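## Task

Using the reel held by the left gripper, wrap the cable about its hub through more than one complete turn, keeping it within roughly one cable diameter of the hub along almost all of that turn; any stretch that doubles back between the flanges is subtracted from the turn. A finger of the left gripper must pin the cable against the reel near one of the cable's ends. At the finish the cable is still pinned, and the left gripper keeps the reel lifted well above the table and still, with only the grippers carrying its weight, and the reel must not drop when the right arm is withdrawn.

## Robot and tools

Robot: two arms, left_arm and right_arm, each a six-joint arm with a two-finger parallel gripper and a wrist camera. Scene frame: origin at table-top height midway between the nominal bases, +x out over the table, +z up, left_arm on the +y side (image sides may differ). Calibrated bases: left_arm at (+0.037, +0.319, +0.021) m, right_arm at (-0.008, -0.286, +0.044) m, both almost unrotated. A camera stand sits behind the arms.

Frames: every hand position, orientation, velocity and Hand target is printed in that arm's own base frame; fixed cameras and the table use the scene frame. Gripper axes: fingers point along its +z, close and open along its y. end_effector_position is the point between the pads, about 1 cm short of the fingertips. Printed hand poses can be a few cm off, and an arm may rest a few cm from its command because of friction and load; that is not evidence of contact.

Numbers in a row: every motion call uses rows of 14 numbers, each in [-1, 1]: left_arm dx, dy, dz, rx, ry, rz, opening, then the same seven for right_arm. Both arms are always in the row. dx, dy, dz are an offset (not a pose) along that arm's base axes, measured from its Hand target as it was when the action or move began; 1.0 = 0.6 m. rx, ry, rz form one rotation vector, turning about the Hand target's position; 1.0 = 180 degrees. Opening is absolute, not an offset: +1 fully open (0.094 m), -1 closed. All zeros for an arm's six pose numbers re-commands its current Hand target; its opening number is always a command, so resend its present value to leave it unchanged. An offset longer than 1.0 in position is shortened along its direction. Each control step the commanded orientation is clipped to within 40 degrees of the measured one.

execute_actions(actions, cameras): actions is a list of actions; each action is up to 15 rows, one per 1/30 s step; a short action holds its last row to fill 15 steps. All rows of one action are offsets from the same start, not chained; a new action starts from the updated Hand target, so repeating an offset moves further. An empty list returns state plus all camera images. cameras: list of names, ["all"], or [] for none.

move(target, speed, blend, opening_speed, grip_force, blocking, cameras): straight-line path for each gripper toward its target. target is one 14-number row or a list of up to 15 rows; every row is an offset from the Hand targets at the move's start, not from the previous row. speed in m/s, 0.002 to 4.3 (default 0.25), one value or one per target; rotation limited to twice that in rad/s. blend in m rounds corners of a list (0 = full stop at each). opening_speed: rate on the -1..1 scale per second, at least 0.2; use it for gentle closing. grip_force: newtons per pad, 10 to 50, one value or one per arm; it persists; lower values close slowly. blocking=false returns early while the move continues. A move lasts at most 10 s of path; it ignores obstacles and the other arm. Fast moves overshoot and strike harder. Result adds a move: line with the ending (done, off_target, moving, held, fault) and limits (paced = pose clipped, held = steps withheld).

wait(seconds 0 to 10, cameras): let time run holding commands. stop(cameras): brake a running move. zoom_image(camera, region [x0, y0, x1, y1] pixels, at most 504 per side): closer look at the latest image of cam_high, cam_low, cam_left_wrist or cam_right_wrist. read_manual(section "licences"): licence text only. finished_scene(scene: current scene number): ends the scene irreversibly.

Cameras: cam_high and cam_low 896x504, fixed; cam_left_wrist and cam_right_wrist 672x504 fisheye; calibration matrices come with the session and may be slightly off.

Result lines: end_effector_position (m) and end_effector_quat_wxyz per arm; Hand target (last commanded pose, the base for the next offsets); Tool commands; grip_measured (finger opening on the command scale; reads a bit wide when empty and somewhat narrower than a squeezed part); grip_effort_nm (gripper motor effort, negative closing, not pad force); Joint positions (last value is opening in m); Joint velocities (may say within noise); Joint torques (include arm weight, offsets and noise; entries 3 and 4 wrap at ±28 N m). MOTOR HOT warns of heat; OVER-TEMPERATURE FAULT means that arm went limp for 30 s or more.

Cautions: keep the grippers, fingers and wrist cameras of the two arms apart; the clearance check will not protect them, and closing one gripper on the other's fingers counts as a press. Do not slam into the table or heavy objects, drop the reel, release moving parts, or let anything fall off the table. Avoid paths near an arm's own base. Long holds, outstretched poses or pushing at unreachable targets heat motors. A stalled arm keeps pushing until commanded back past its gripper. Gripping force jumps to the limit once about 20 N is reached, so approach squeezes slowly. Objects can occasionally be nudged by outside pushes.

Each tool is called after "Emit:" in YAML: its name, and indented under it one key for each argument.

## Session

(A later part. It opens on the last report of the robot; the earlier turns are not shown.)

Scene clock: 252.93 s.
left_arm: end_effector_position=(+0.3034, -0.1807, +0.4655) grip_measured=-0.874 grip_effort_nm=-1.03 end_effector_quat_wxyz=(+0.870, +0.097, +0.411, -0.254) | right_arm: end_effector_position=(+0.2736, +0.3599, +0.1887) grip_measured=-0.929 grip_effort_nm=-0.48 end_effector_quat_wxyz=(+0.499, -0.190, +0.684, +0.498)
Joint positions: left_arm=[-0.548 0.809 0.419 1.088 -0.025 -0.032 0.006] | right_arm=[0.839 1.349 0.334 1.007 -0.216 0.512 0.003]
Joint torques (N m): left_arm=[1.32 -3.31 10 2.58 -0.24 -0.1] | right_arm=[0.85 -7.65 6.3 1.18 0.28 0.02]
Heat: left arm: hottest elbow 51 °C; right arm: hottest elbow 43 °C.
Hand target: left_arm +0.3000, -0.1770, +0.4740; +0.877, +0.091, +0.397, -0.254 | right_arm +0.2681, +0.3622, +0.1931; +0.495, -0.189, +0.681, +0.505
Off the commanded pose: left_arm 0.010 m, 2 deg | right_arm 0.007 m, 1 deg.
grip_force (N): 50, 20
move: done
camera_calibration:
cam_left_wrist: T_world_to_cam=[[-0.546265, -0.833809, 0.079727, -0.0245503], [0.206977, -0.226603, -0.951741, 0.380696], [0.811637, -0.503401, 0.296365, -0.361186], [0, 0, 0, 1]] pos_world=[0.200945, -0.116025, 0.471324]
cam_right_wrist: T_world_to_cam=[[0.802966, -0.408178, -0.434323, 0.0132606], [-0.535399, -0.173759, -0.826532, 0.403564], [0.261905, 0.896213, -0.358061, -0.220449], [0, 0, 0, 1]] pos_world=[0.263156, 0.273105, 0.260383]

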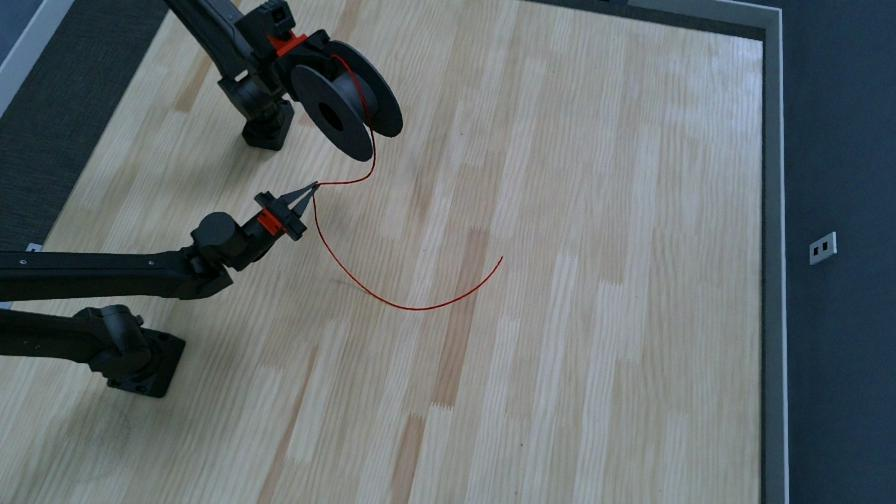

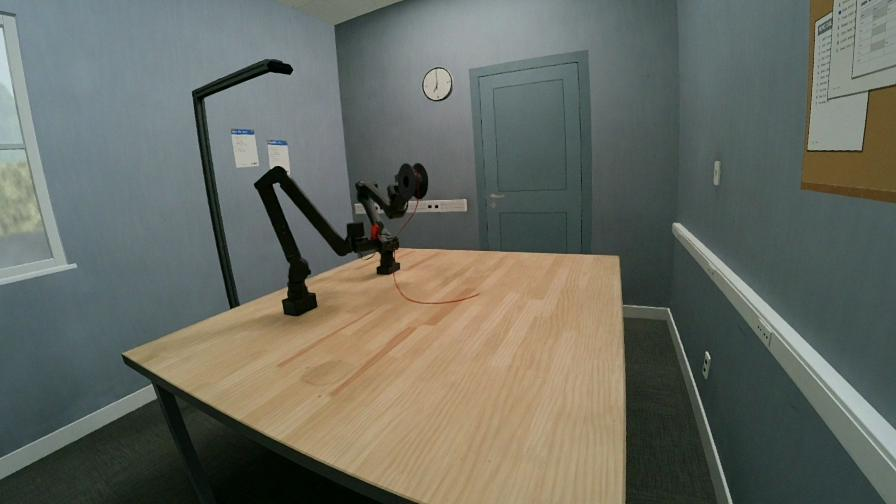

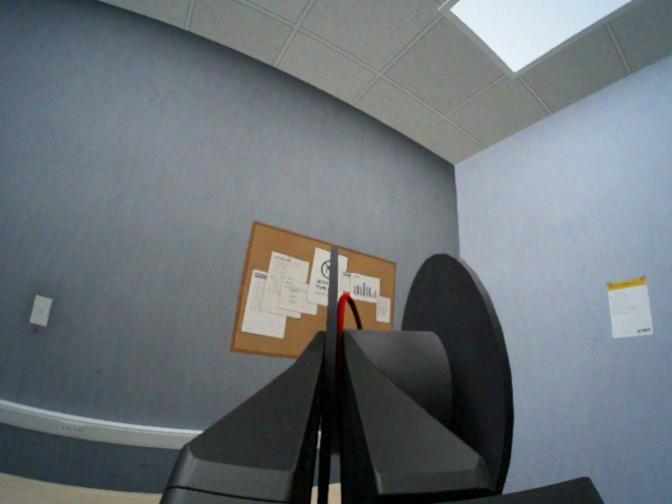

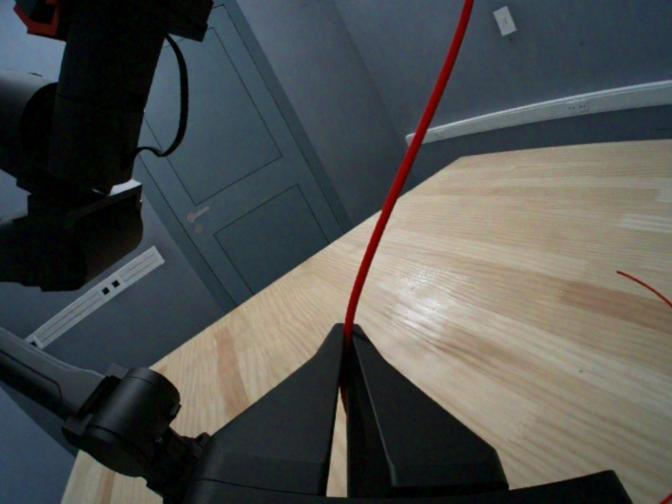

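Emit:
move:
  target:
    - [0,0,0,0,0,0,-0.974225, -0.1622,0.0115,0.1548,0.0808,0.1458,0,-1]
    - [0,0,0,0,0,0,-0.974225, -0.2093,0.0367,0.3698,0.1617,0.2917,0,-1]
    - [0,0,0,0,0,0,-0.974225, -0.1637,0.0122,0.5348,0.2209,0.3986,0,-1]
  speed: 0.25
  blend: 0.03
  cameras: ["all"]

Emit:
zoom_image:
  camera: "cam_low"
  region: [330, 110, 510, 320]

Emit:
zoom_image:
  camera: "cam_high"
  region: [150, 0, 450, 260]

Scene clock: 268.07 s.
left_arm: end_effector_position=(+0.3034, -0.1807, +0.4655) grip_measured=-0.874 grip_effort_nm=-1.03 end_effector_quat_wxyz=(+0.870, +0.097, +0.411, -0.254) | right_arm: end_effector_position=(+0.1647, +0.3710, +0.4785) grip_measured=-0.929 grip_effort_nm=-0.48 end_effector_quat_wxyz=(+0.045, +0.302, +0.658, +0.689)
Joint positions: left_arm=[-0.548 0.809 0.419 1.088 -0.025 -0.032 0.006] | right_arm=[1.213 0.719 0.875 -0.203 0.138 1.943 0.003]
Joint torques (N m): left_arm=[0.56 -3.02 9.78 2.45 -0.2 -0.06] | right_arm=[-1.79 -1.96 14.65 1.33 -0.09 0.04]
Heat: left arm: hottest elbow 50 °C; right arm: hottest elbow 43 °C.
Hand target: left_arm +0.3000, -0.1770, +0.4740; +0.877, +0.091, +0.397, -0.254 | right_arm +0.1699, +0.3695, +0.5140; +0.043, +0.305, +0.638, +0.706
Off the commanded pose: left_arm 0.010 m, 2 deg | right_arm 0.036 m, 3 deg.
grip_force (N): 50, 20
move: off_target (right_arm)
camera_calibration:
cam_left_wrist: T_world_to_cam=[[-0.546265, -0.833809, 0.079727, -0.0245503], [0.206977, -0.226603, -0.951741, 0.380696], [0.811637, -0.503401, 0.296365, -0.361186], [0, 0, 0, 1]] pos_world=[0.200945, -0.116025, 0.471324]
cam_right_wrist: T_world_to_cam=[[-0.261385, 0.140364, -0.954974, 0.451935], [-0.959763, 0.0673992, 0.272602, 0.0412282], [0.102628, 0.987803, 0.117099, -0.333163], [0, 0, 0, 1]] pos_world=[0.19189, 0.262885, 0.45936]

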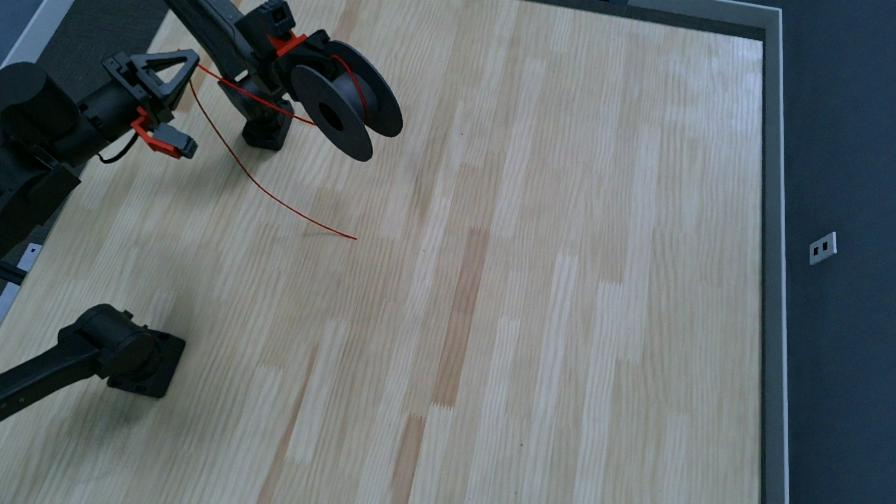

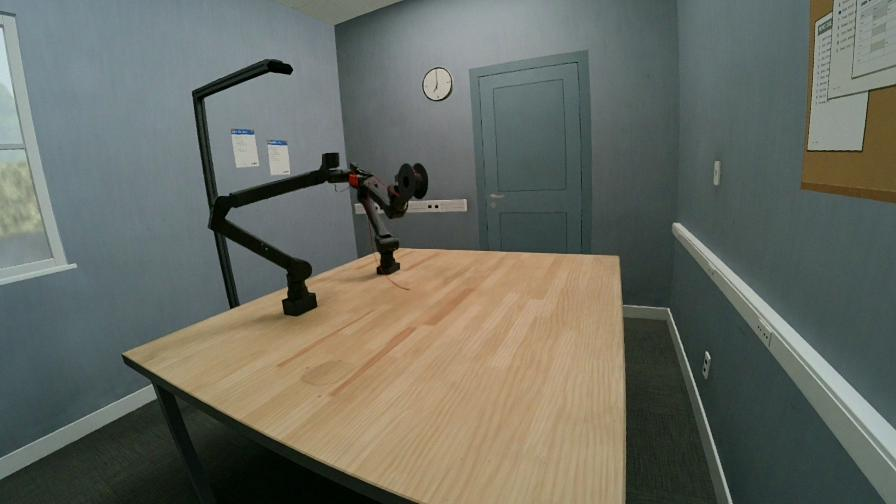

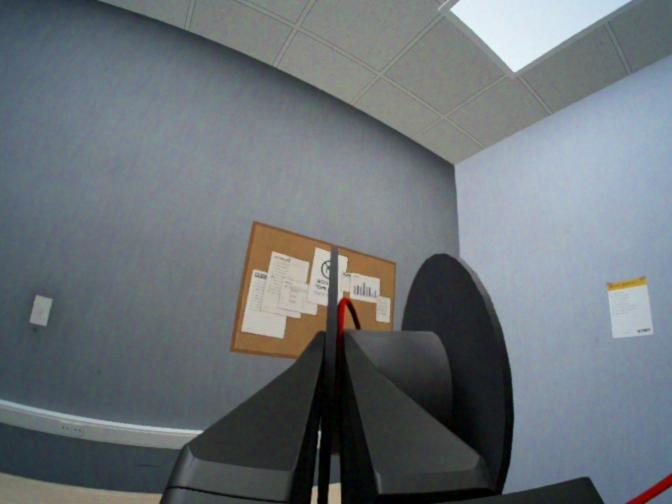

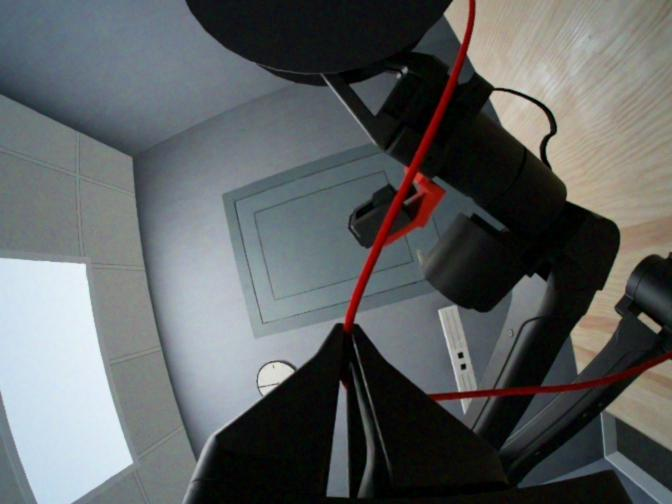

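Scaled by 2.400.

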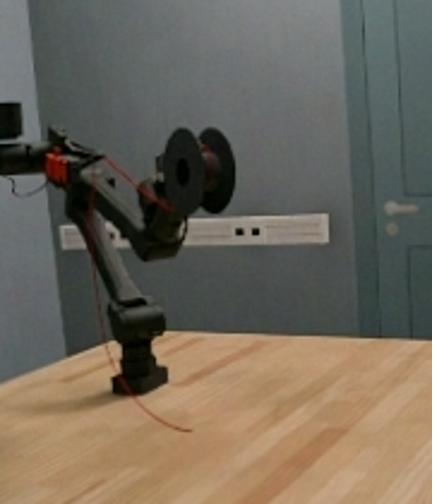

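Scaled by 1.680.

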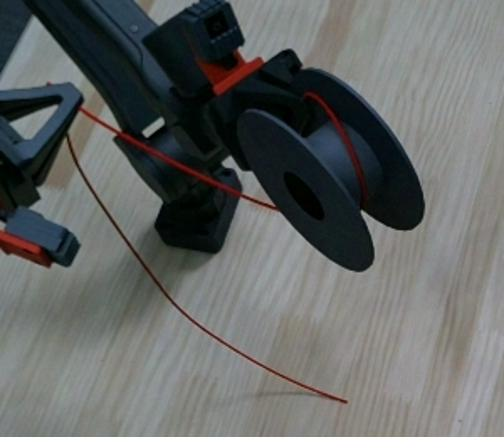

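Emit:
move:
  target:
    - [0,0,0,0,0,0,-0.974225, 0.1043,-0.0558,0.1233,0,0,0,-1]
    - [0,0,0,0,0,0,-0.974225, 0.2363,-0.1077,0.1667,0,0,0,-1]
    - [0,0,0,0,0,0,-0.974225, 0.3595,-0.1547,0.1317,0,0,0,-1]
  speed: 0.2
  blend: 0.03
  cameras: ["all"]

Emit:
zoom_image:
  camera: "cam_low"
  region: [330, 110, 510, 320]

Emit:
zoom_image:
  camera: "cam_high"
  region: [150, 0, 450, 260]

Emit:
zoom_image:
  camera: "cam_left_wrist"
  region: [220, 200, 520, 460]

Scene clock: 285.97 s.
left_arm: end_effector_position=(+0.3025, -0.1794, +0.4672) grip_measured=-0.874 grip_effort_nm=-1.03 end_effector_quat_wxyz=(+0.872, +0.094, +0.408, -0.254) | right_arm: end_effector_position=(+0.3754, +0.2943, +0.5196) grip_measured=-0.929 grip_effort_nm=-0.48 end_effector_quat_wxyz=(-0.009, +0.333, +0.670, +0.664)
Joint positions: left_arm=[-0.548 0.809 0.419 1.096 -0.029 -0.032 0.006] | right_arm=[0.433 1.018 1.184 -0.319 -0.684 1.949 0.003]
Joint torques (N m): left_arm=[1.08 -2.73 9.88 2.14 -0.04 -0.07] | right_arm=[-2.84 -7.59 17.05 3.48 0.71 -0.12]
Heat: left arm: hottest elbow 49 °C; right arm: hottest elbow 49 °C.
Hand target: left_arm +0.3000, -0.1770, +0.4740; +0.877, +0.091, +0.397, -0.254 | right_arm +0.3855, +0.2767, +0.5931; +0.043, +0.305, +0.638, +0.706
Off the commanded pose: left_arm 0.008 m, 2 deg | right_arm 0.076 m, 9 deg.
grip_force (N): 50, 20
move: off_target (right_arm)
camera_calibration:
cam_left_wrist: T_world_to_cam=[[-0.544059, -0.835005, 0.0822518, -0.0260711], [0.213472, -0.232558, -0.948866, 0.378345], [0.811437, -0.498681, 0.304775, -0.363297], [0, 0, 0, 1]] pos_world=[0.199842, -0.114952, 0.471867]
cam_right_wrist: T_world_to_cam=[[-0.388273, 0.114582, -0.914393, 0.59118], [-0.918251, 0.0357008, 0.394385, 0.167866], [0.077834, 0.992772, 0.0913534, -0.262697], [0, 0, 0, 1]] pos_world=[0.40413, 0.187066, 0.498366]

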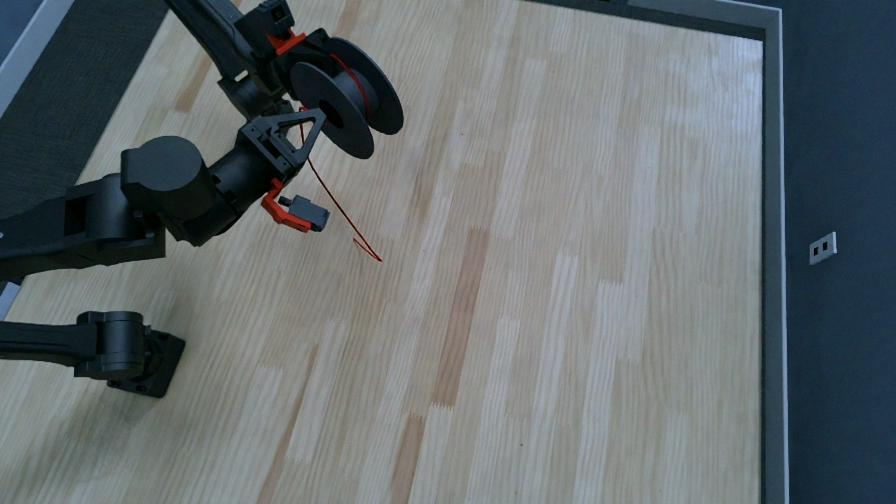

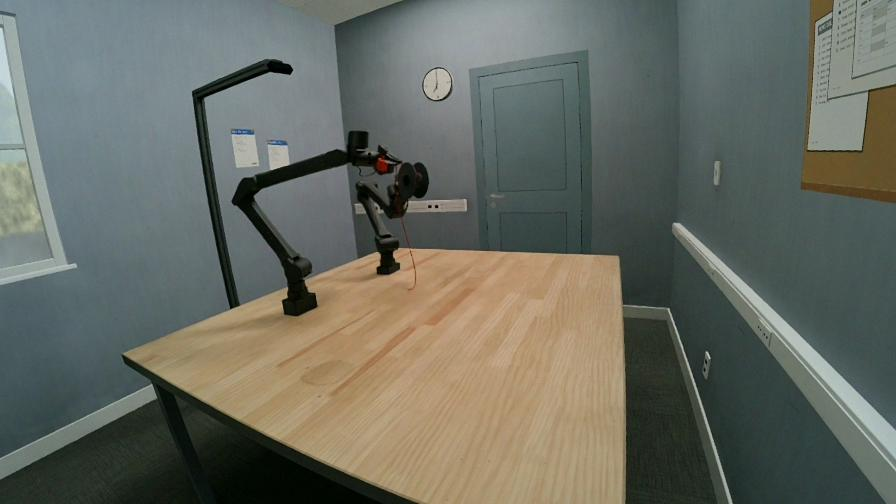

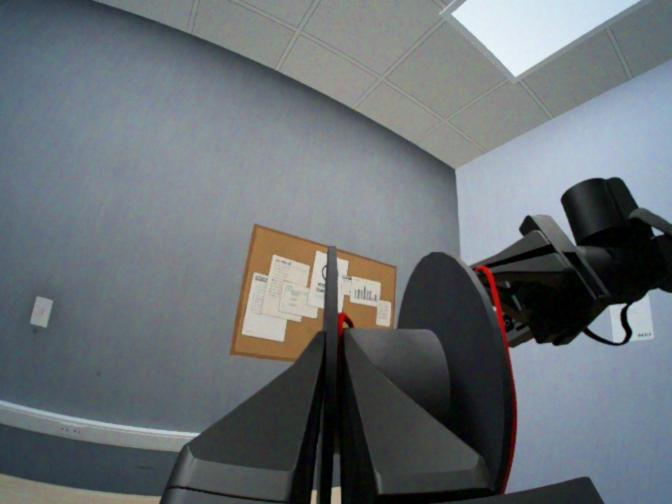

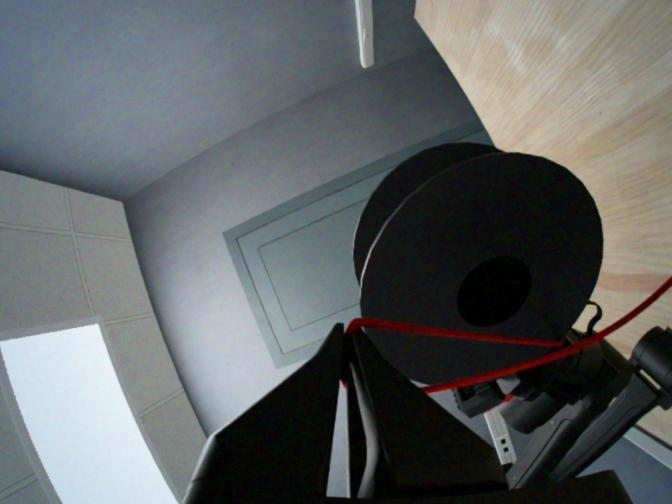

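Scaled by 2.400.

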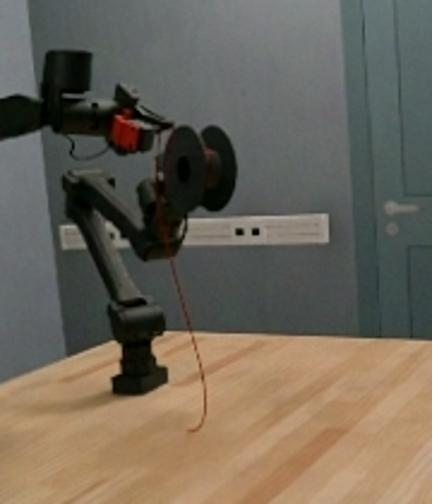

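Scaled by 1.680.

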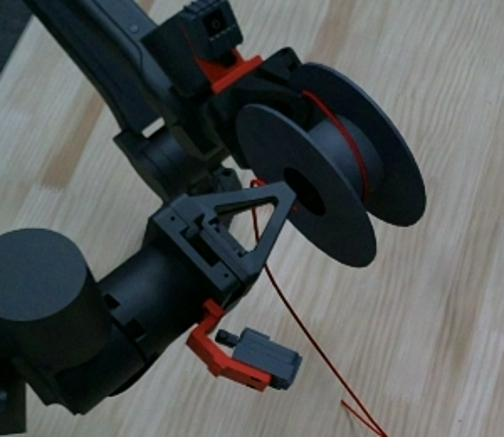

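Scaled by 1.680 from the camera's 672x504 image, which has a finer 960x720 frame.

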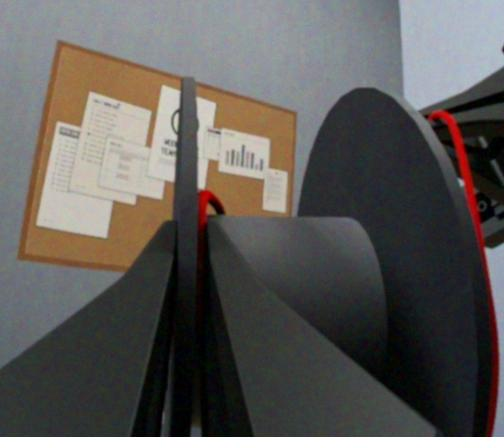

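Emit:
move:
  target:
    - [0,0,0,0,0,0,-0.974225, -0.2208,0.0993,-0.0167,0,0,0,-1]
    - [0,0,0,0,0,0,-0.974225, -0.3457,0.1662,-0.0917,0,0,0,-1]
  speed: 0.2
  blend: 0.03
  cameras: ["all"]

Emit:
zoom_image:
  camera: "cam_high"
  region: [150, 0, 450, 260]

Emit:
zoom_image:
  camera: "cam_low"
  region: [330, 110, 510, 320]

Scene clock: 324.00 s.
left_arm: end_effector_position=(+0.3019, -0.1789, +0.4681) grip_measured=-0.874 grip_effort_nm=-1.03 end_effector_quat_wxyz=(+0.873, +0.094, +0.406, -0.254) | right_arm: end_effector_position=(+0.1838, +0.3765, +0.5292) grip_measured=-0.929 grip_effort_nm=-0.48 end_effector_quat_wxyz=(+0.046, +0.312, +0.646, +0.696)
Joint positions: left_arm=[-0.548 0.809 0.419 1.101 -0.029 -0.032 0.006] | right_arm=[1.162 0.78 1.021 -0.269 0.107 1.959 0.003]
Joint torques (N m): left_arm=[0.15 -3.19 9.94 1.84 -0.03 -0.07] | right_arm=[1.08 -3.49 10.15 2.44 0.29 -0.15]
Heat: left arm: hottest elbow 49 °C; right arm: hottest elbow 66 °C.
Hand target: left_arm +0.2999, -0.1770, +0.4741; +0.877, +0.091, +0.397, -0.254 | right_arm +0.1780, +0.3765, +0.5381; +0.043, +0.305, +0.638, +0.706
Off the commanded pose: left_arm 0.007 m, 1 deg | right_arm 0.011 m, 2 deg.
grip_force (N): 50, 20
move: off_target (right_arm)
camera_calibration:
cam_left_wrist: T_world_to_cam=[[-0.544139, -0.834945, 0.0823314, -0.0261107], [0.217162, -0.23495, -0.947438, 0.377231], [0.810403, -0.497659, 0.309164, -0.364478], [0, 0, 0, 1]] pos_world=[0.199246, -0.114556, 0.472236]
cam_right_wrist: T_world_to_cam=[[-0.265661, 0.170492, -0.948871, 0.490836], [-0.956028, 0.080249, 0.282084, 0.0349617], [0.124239, 0.982086, 0.141676, -0.361302], [0, 0, 0, 1]] pos_world=[0.208708, 0.26834, 0.507065]

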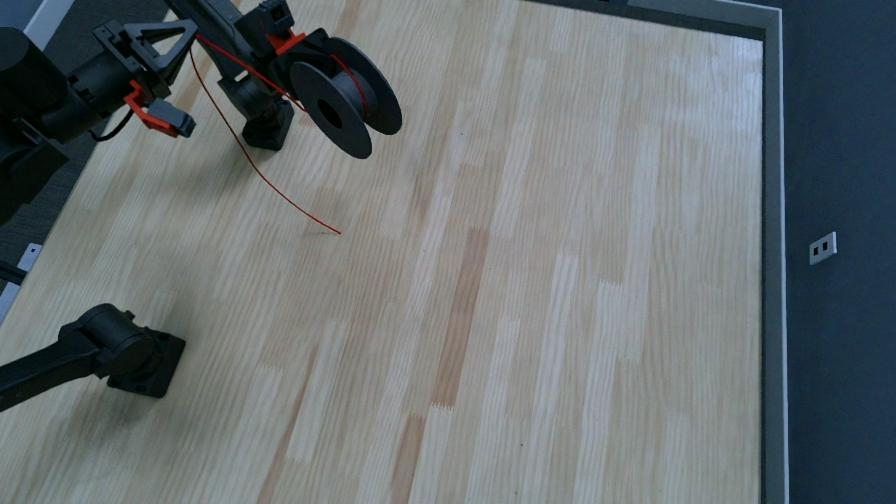

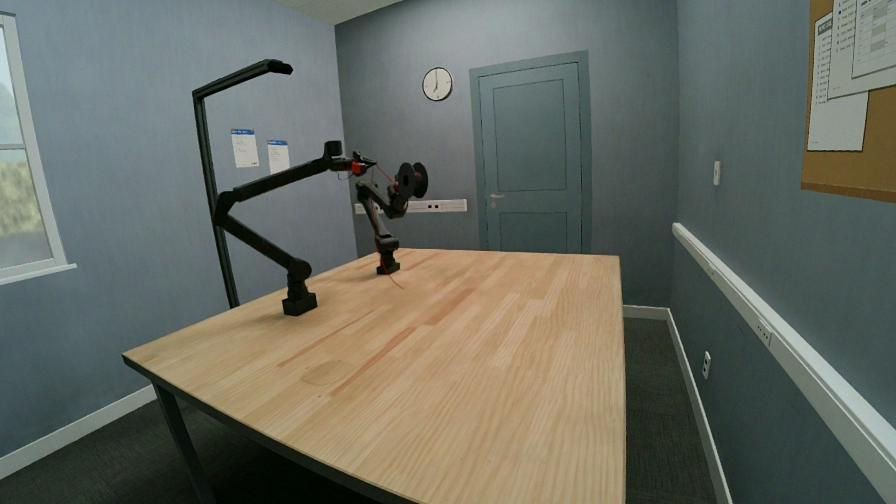

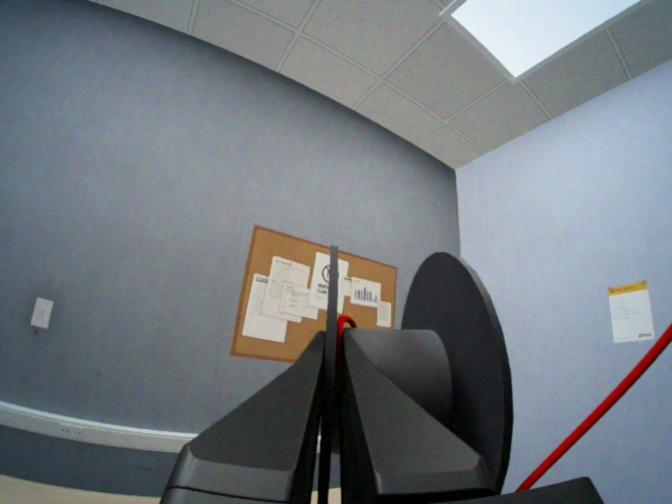

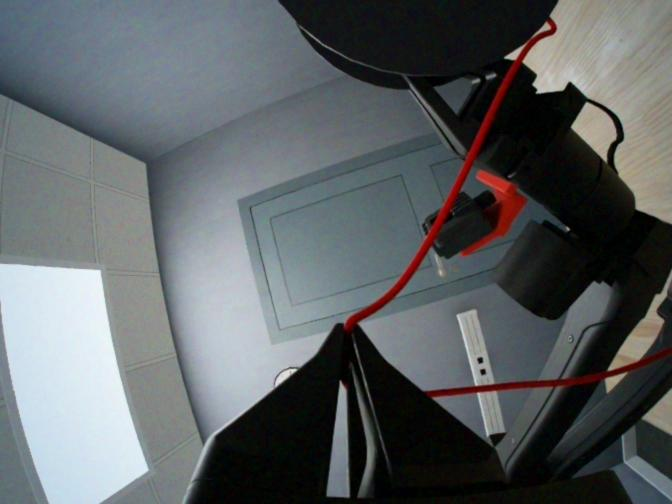

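Scaled by 1.680.

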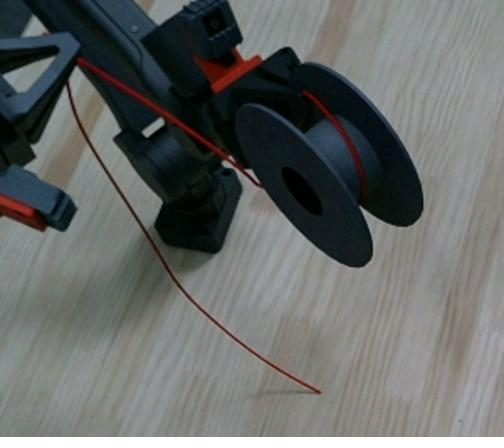

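Scaled by 2.400.

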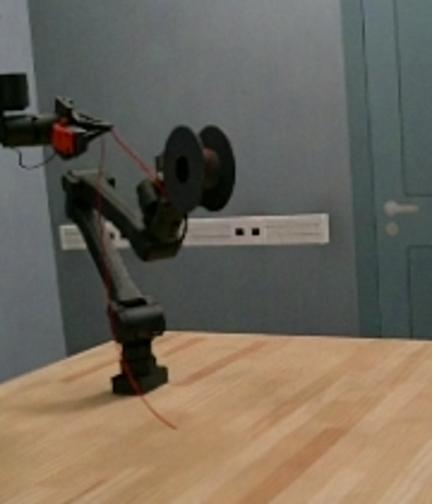

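Emit:
move:
  target: [0,0,0,0,0,0,-0.974225, -0.0597,0.0508,-0.1635,0,0,0,-1]
  speed: 0.12
  cameras: ["all"]

Emit:
zoom_image:
  camera: "cam_high"
  region: [150, 0, 450, 260]

Emit:
zoom_image:
  camera: "cam_low"
  region: [330, 110, 510, 320]

Scene clock: 380.40 s.
left_arm: end_effector_position=(+0.3019, -0.1789, +0.4681) grip_measured=-0.874 grip_effort_nm=-1.03 end_effector_quat_wxyz=(+0.873, +0.094, +0.406, -0.254) | right_arm: end_effector_position=(+0.1469, +0.4023, +0.4383) grip_measured=-0.929 grip_effort_nm=-0.48 end_effector_quat_wxyz=(+0.046, +0.310, +0.640, +0.702)
Joint positions: left_arm=[-0.548 0.809 0.419 1.101 -0.029 -0.032 0.006] | right_arm=[1.334 0.786 0.772 0.003 0.28 1.959 0.003]
Joint torques (N m): left_arm=[0.73 -2.96 10.09 1.98 -0.03 -0.09] | right_arm=[1.44 -2.32 10.26 2.37 0.24 -0.18]
Heat: left arm: hottest elbow 48 °C; right arm: hottest elbow 54 °C.
Hand target: left_arm +0.2999, -0.1770, +0.4741; +0.877, +0.091, +0.397, -0.254 | right_arm +0.1424, +0.4069, +0.4400; +0.043, +0.305, +0.638, +0.706
Off the commanded pose: left_arm 0.007 m, 1 deg | right_arm 0.007 m, 1 deg.
grip_force (N): 50, 20
move: done
camera_calibration:
cam_left_wrist: T_world_to_cam=[[-0.544139, -0.834945, 0.0823314, -0.0261107], [0.217162, -0.23495, -0.947438, 0.377231], [0.810403, -0.497659, 0.309164, -0.364478], [0, 0, 0, 1]] pos_world=[0.199246, -0.114556, 0.472236]
cam_right_wrist: T_world_to_cam=[[-0.257362, 0.185026, -0.948436, 0.383172], [-0.958375, 0.0766907, 0.27502, 0.0280946], [0.123622, 0.979737, 0.157587, -0.375091], [0, 0, 0, 1]] pos_world=[0.171909, 0.294439, 0.414797]

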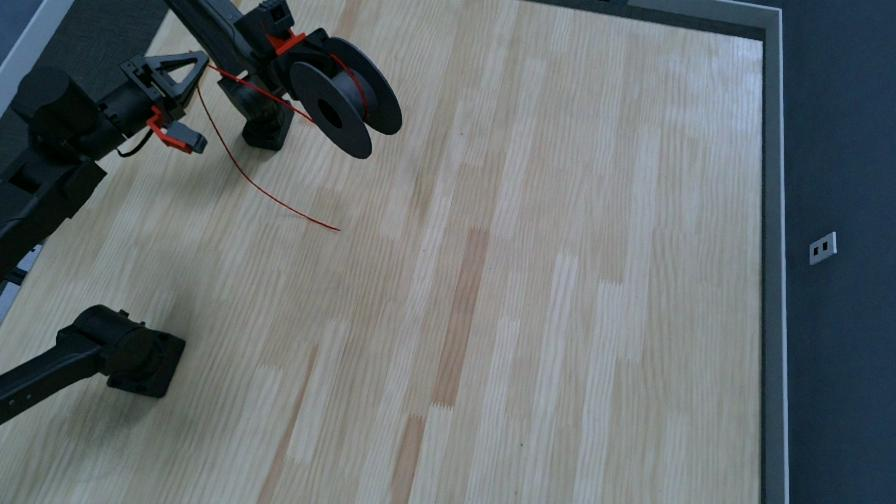

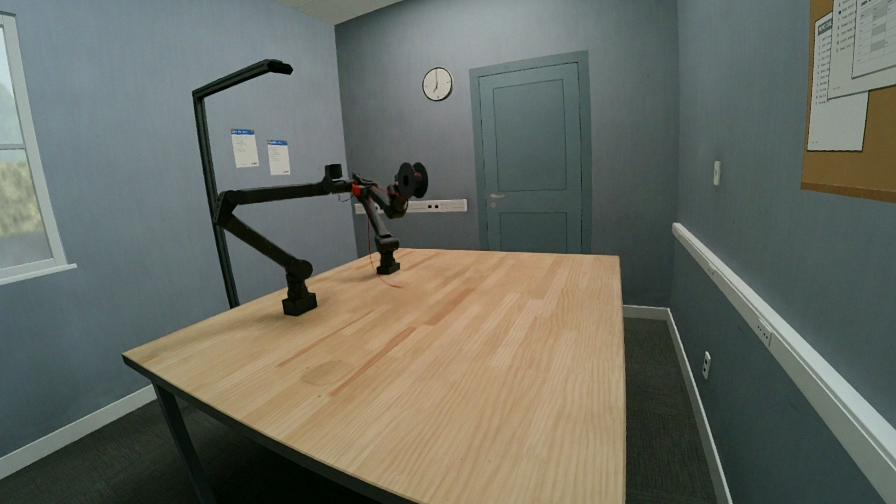

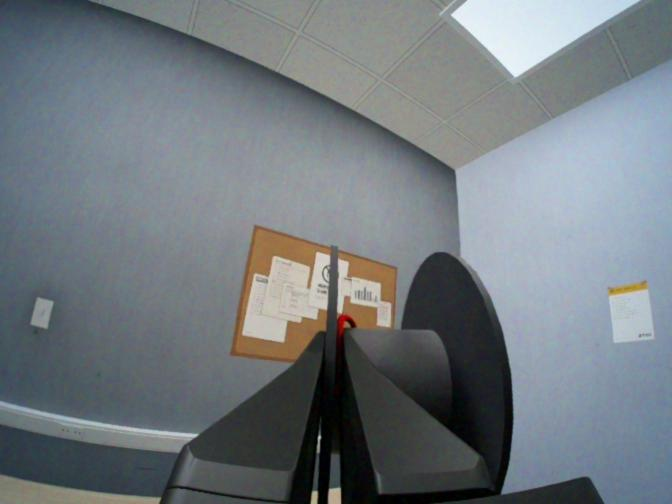

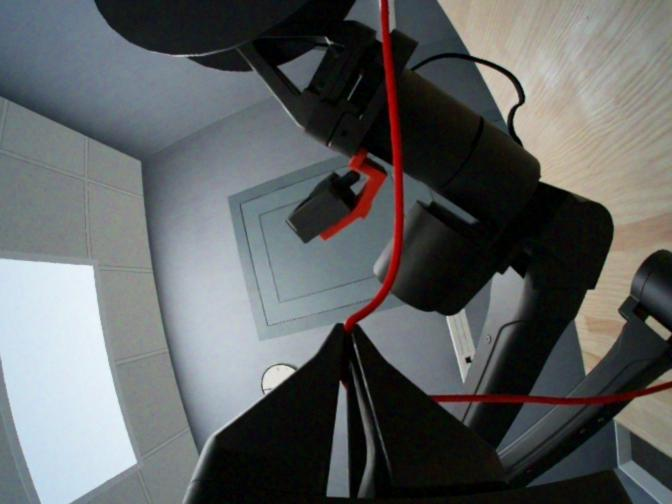

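Scaled by 1.680.

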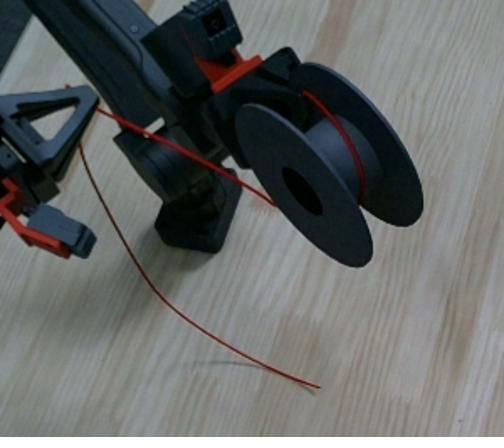

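Scaled by 2.400.

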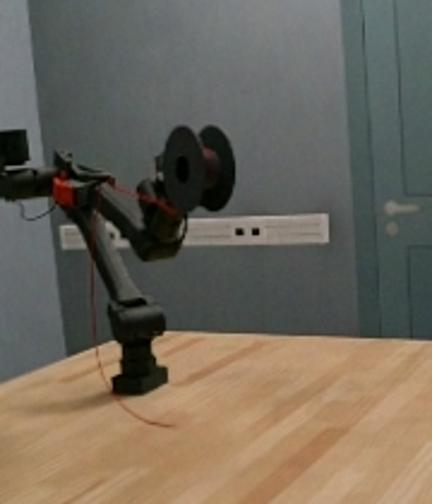

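Emit:
move:
  target: [0,0,0,0,0,0,-0.974225, 0.0127,0.0612,-0.0083,0,0,0,-1]
  speed: 0.1
  cameras: ["all"]

Emit:
zoom_image:
  camera: "cam_high"
  region: [150, 0, 450, 260]

Scene clock: 403.23 s.
left_arm: end_effector_position=(+0.3019, -0.1789, +0.4681) grip_measured=-0.874 grip_effort_nm=-1.03 end_effector_quat_wxyz=(+0.873, +0.094, +0.406, -0.254) | right_arm: end_effector_position=(+0.1543, +0.4368, +0.4062) grip_measured=-0.929 grip_effort_nm=-0.48 end_effector_quat_wxyz=(+0.050, +0.312, +0.655, +0.686)
Joint positions: left_arm=[-0.548 0.809 0.419 1.101 -0.029 -0.032 0.006] | right_arm=[1.337 0.904 0.772 0.077 0.283 1.959 0.003]
Joint torques (N m): left_arm=[0.32 -2.43 9.85 1.89 0.01 -0.07] | right_arm=[0.62 -4.25 13.39 2.37 0.22 -0.17]
Heat: left arm: hottest elbow 48 °C; right arm: hottest elbow 50 °C.
Hand target: left_arm +0.2999, -0.1770, +0.4741; +0.877, +0.091, +0.397, -0.254 | right_arm +0.1499, +0.4436, +0.4351; +0.043, +0.305, +0.638, +0.706
Off the commanded pose: left_arm 0.007 m, 1 deg | right_arm 0.030 m, 3 deg.
grip_force (N): 50, 20
move: off_target (right_arm)
camera_calibration:
cam_left_wrist: T_world_to_cam=[[-0.544139, -0.834945, 0.0823314, -0.0261107], [0.217162, -0.23495, -0.947438, 0.377231], [0.810403, -0.497659, 0.309164, -0.364478], [0, 0, 0, 1]] pos_world=[0.199246, -0.114556, 0.472236]
cam_right_wrist: T_world_to_cam=[[-0.267189, 0.143707, -0.952869, 0.369606], [-0.955497, 0.0887992, 0.281318, 0.0330991], [0.125041, 0.985628, 0.113585, -0.389692], [0, 0, 0, 1]] pos_world=[0.179108, 0.328037, 0.387138]

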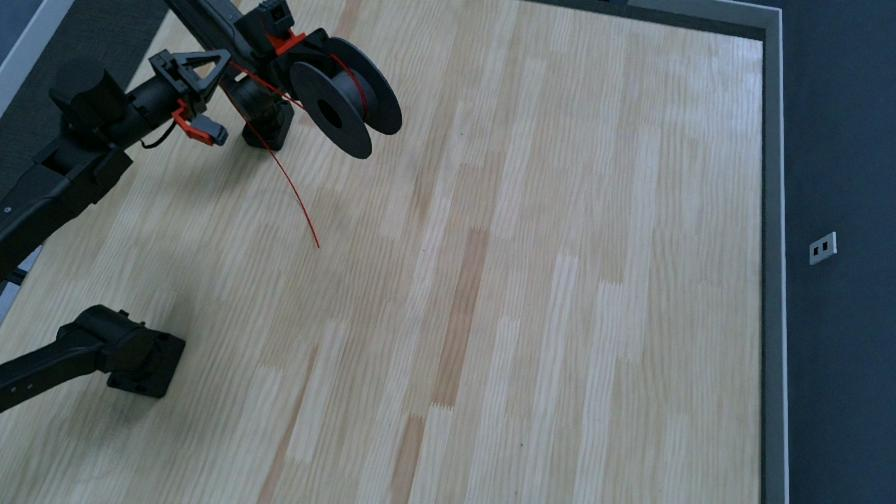

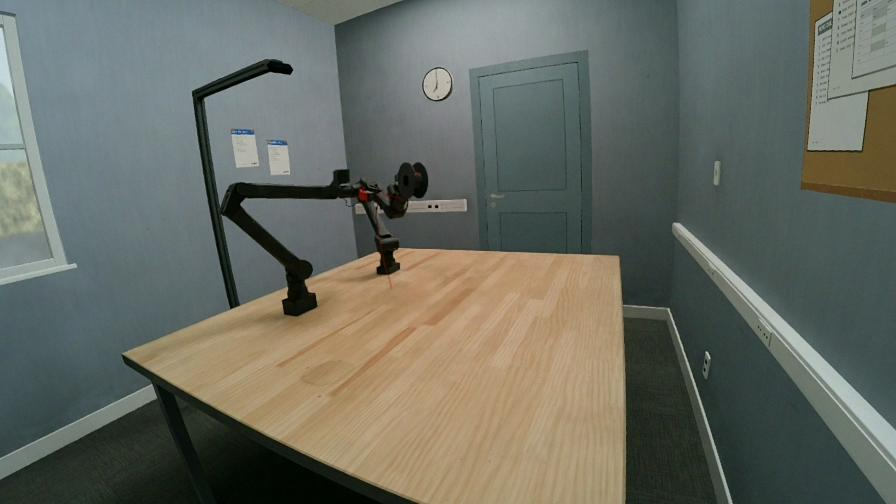

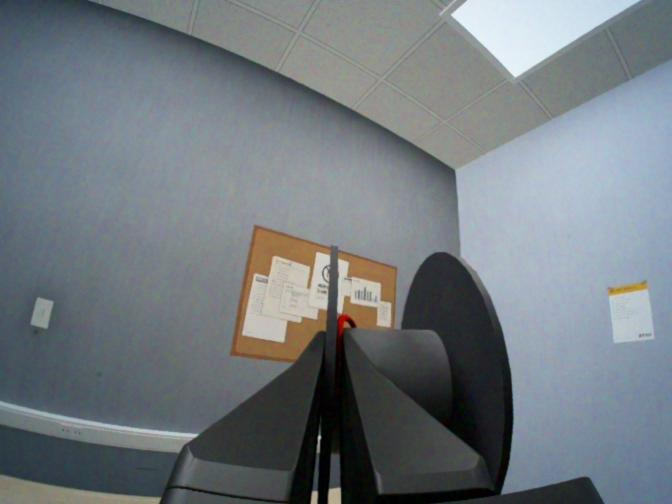

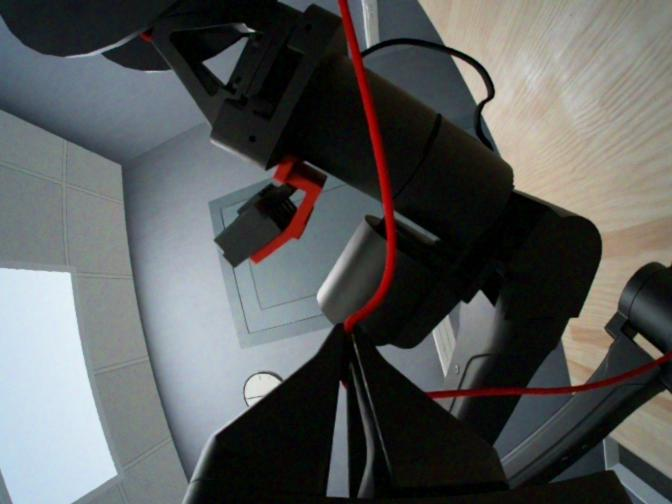

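Scaled by 1.680.

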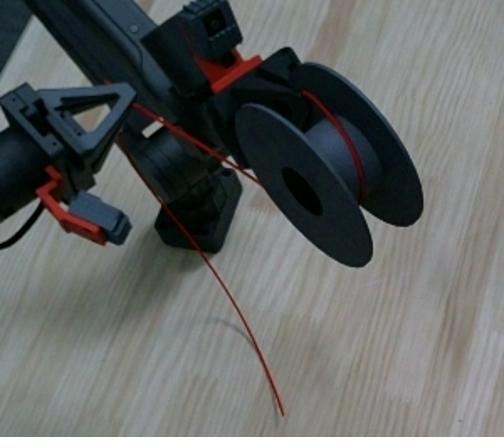

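Emit:
move:
  target:
    - [0,0,0,0,0,0,-0.974225, 0.0155,-0.0083,0.0982,0,0,0,-1]
    - [0,0,0,0,0,0,-0.974225, 0.0562,-0.0302,0.2032,0,0,0,-1]
  speed: 0.12
  blend: 0.02
  cameras: ["all"]

Emit:
zoom_image:
  camera: "cam_high"
  region: [150, 0, 450, 260]

Scene clock: 414.07 s.
left_arm: end_effector_position=(+0.3019, -0.1789, +0.4681) grip_measured=-0.874 grip_effort_nm=-1.03 end_effector_quat_wxyz=(+0.873, +0.094, +0.406, -0.254) | right_arm: end_effector_position=(+0.1776, +0.4259, +0.5233) grip_measured=-0.929 grip_effort_nm=-0.48 end_effector_quat_wxyz=(+0.040, +0.307, +0.654, +0.690)
Joint positions: left_arm=[-0.548 0.809 0.419 1.101 -0.029 -0.032 0.006] | right_arm=[1.239 0.897 1.07 -0.217 0.165 1.959 0.003]
Joint torques (N m): left_arm=[0.44 -3.55 9.99 2.02 -0.03 -0.05] | right_arm=[-0.91 -2.73 14.71 1.42 -0.2 -0.18]
Heat: left arm: hottest elbow 48 °C; right arm: hottest elbow 50 °C.
Hand target: left_arm +0.2999, -0.1770, +0.4741; +0.877, +0.091, +0.397, -0.254 | right_arm +0.1838, +0.4256, +0.5568; +0.043, +0.305, +0.638, +0.706
Off the commanded pose: left_arm 0.007 m, 1 deg | right_arm 0.034 m, 3 deg.
grip_force (N): 50, 20
move: off_target (right_arm)
camera_calibration:
cam_left_wrist: T_world_to_cam=[[-0.544139, -0.834945, 0.0823314, -0.0261107], [0.217162, -0.23495, -0.947438, 0.377231], [0.810403, -0.497659, 0.309164, -0.364478], [0, 0, 0, 1]] pos_world=[0.199246, -0.114556, 0.472236]
cam_right_wrist: T_world_to_cam=[[-0.272478, 0.150163, -0.950372, 0.485846], [-0.956267, 0.0669104, 0.28474, 0.0310041], [0.106347, 0.986394, 0.125365, -0.398331], [0, 0, 0, 1]] pos_world=[0.204392, 0.317881, 0.502843]

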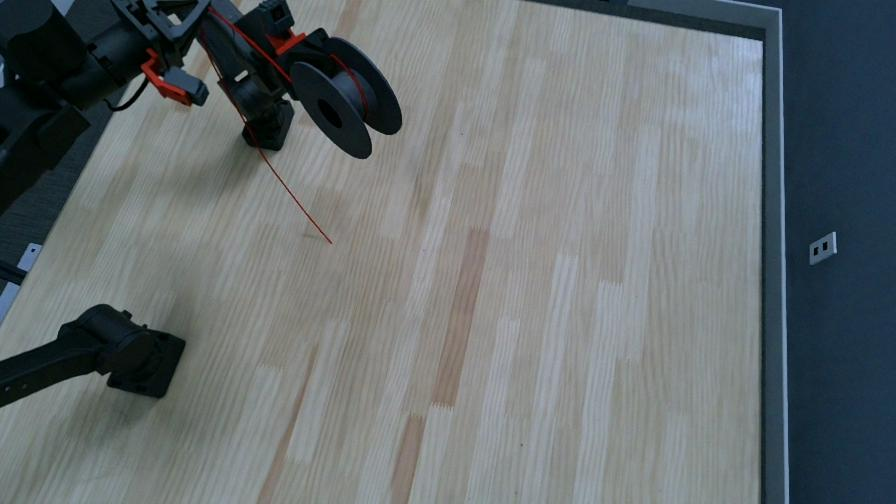

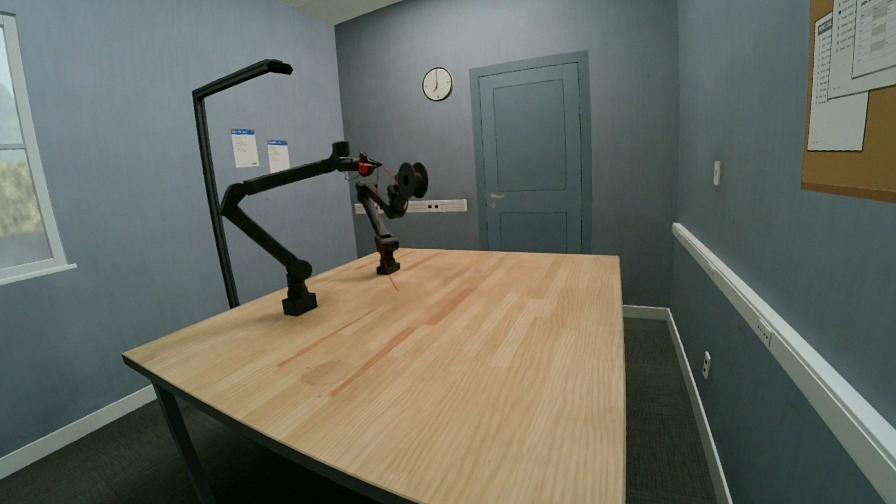

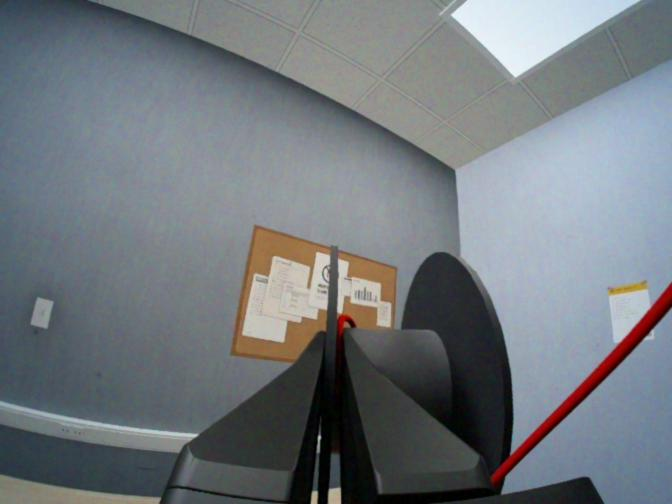

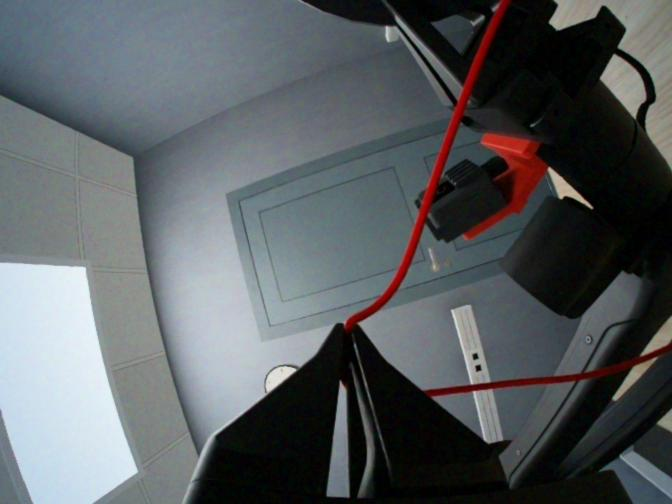

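Scaled by 1.680.

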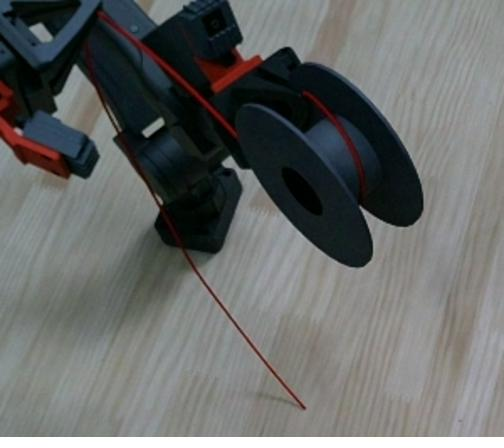

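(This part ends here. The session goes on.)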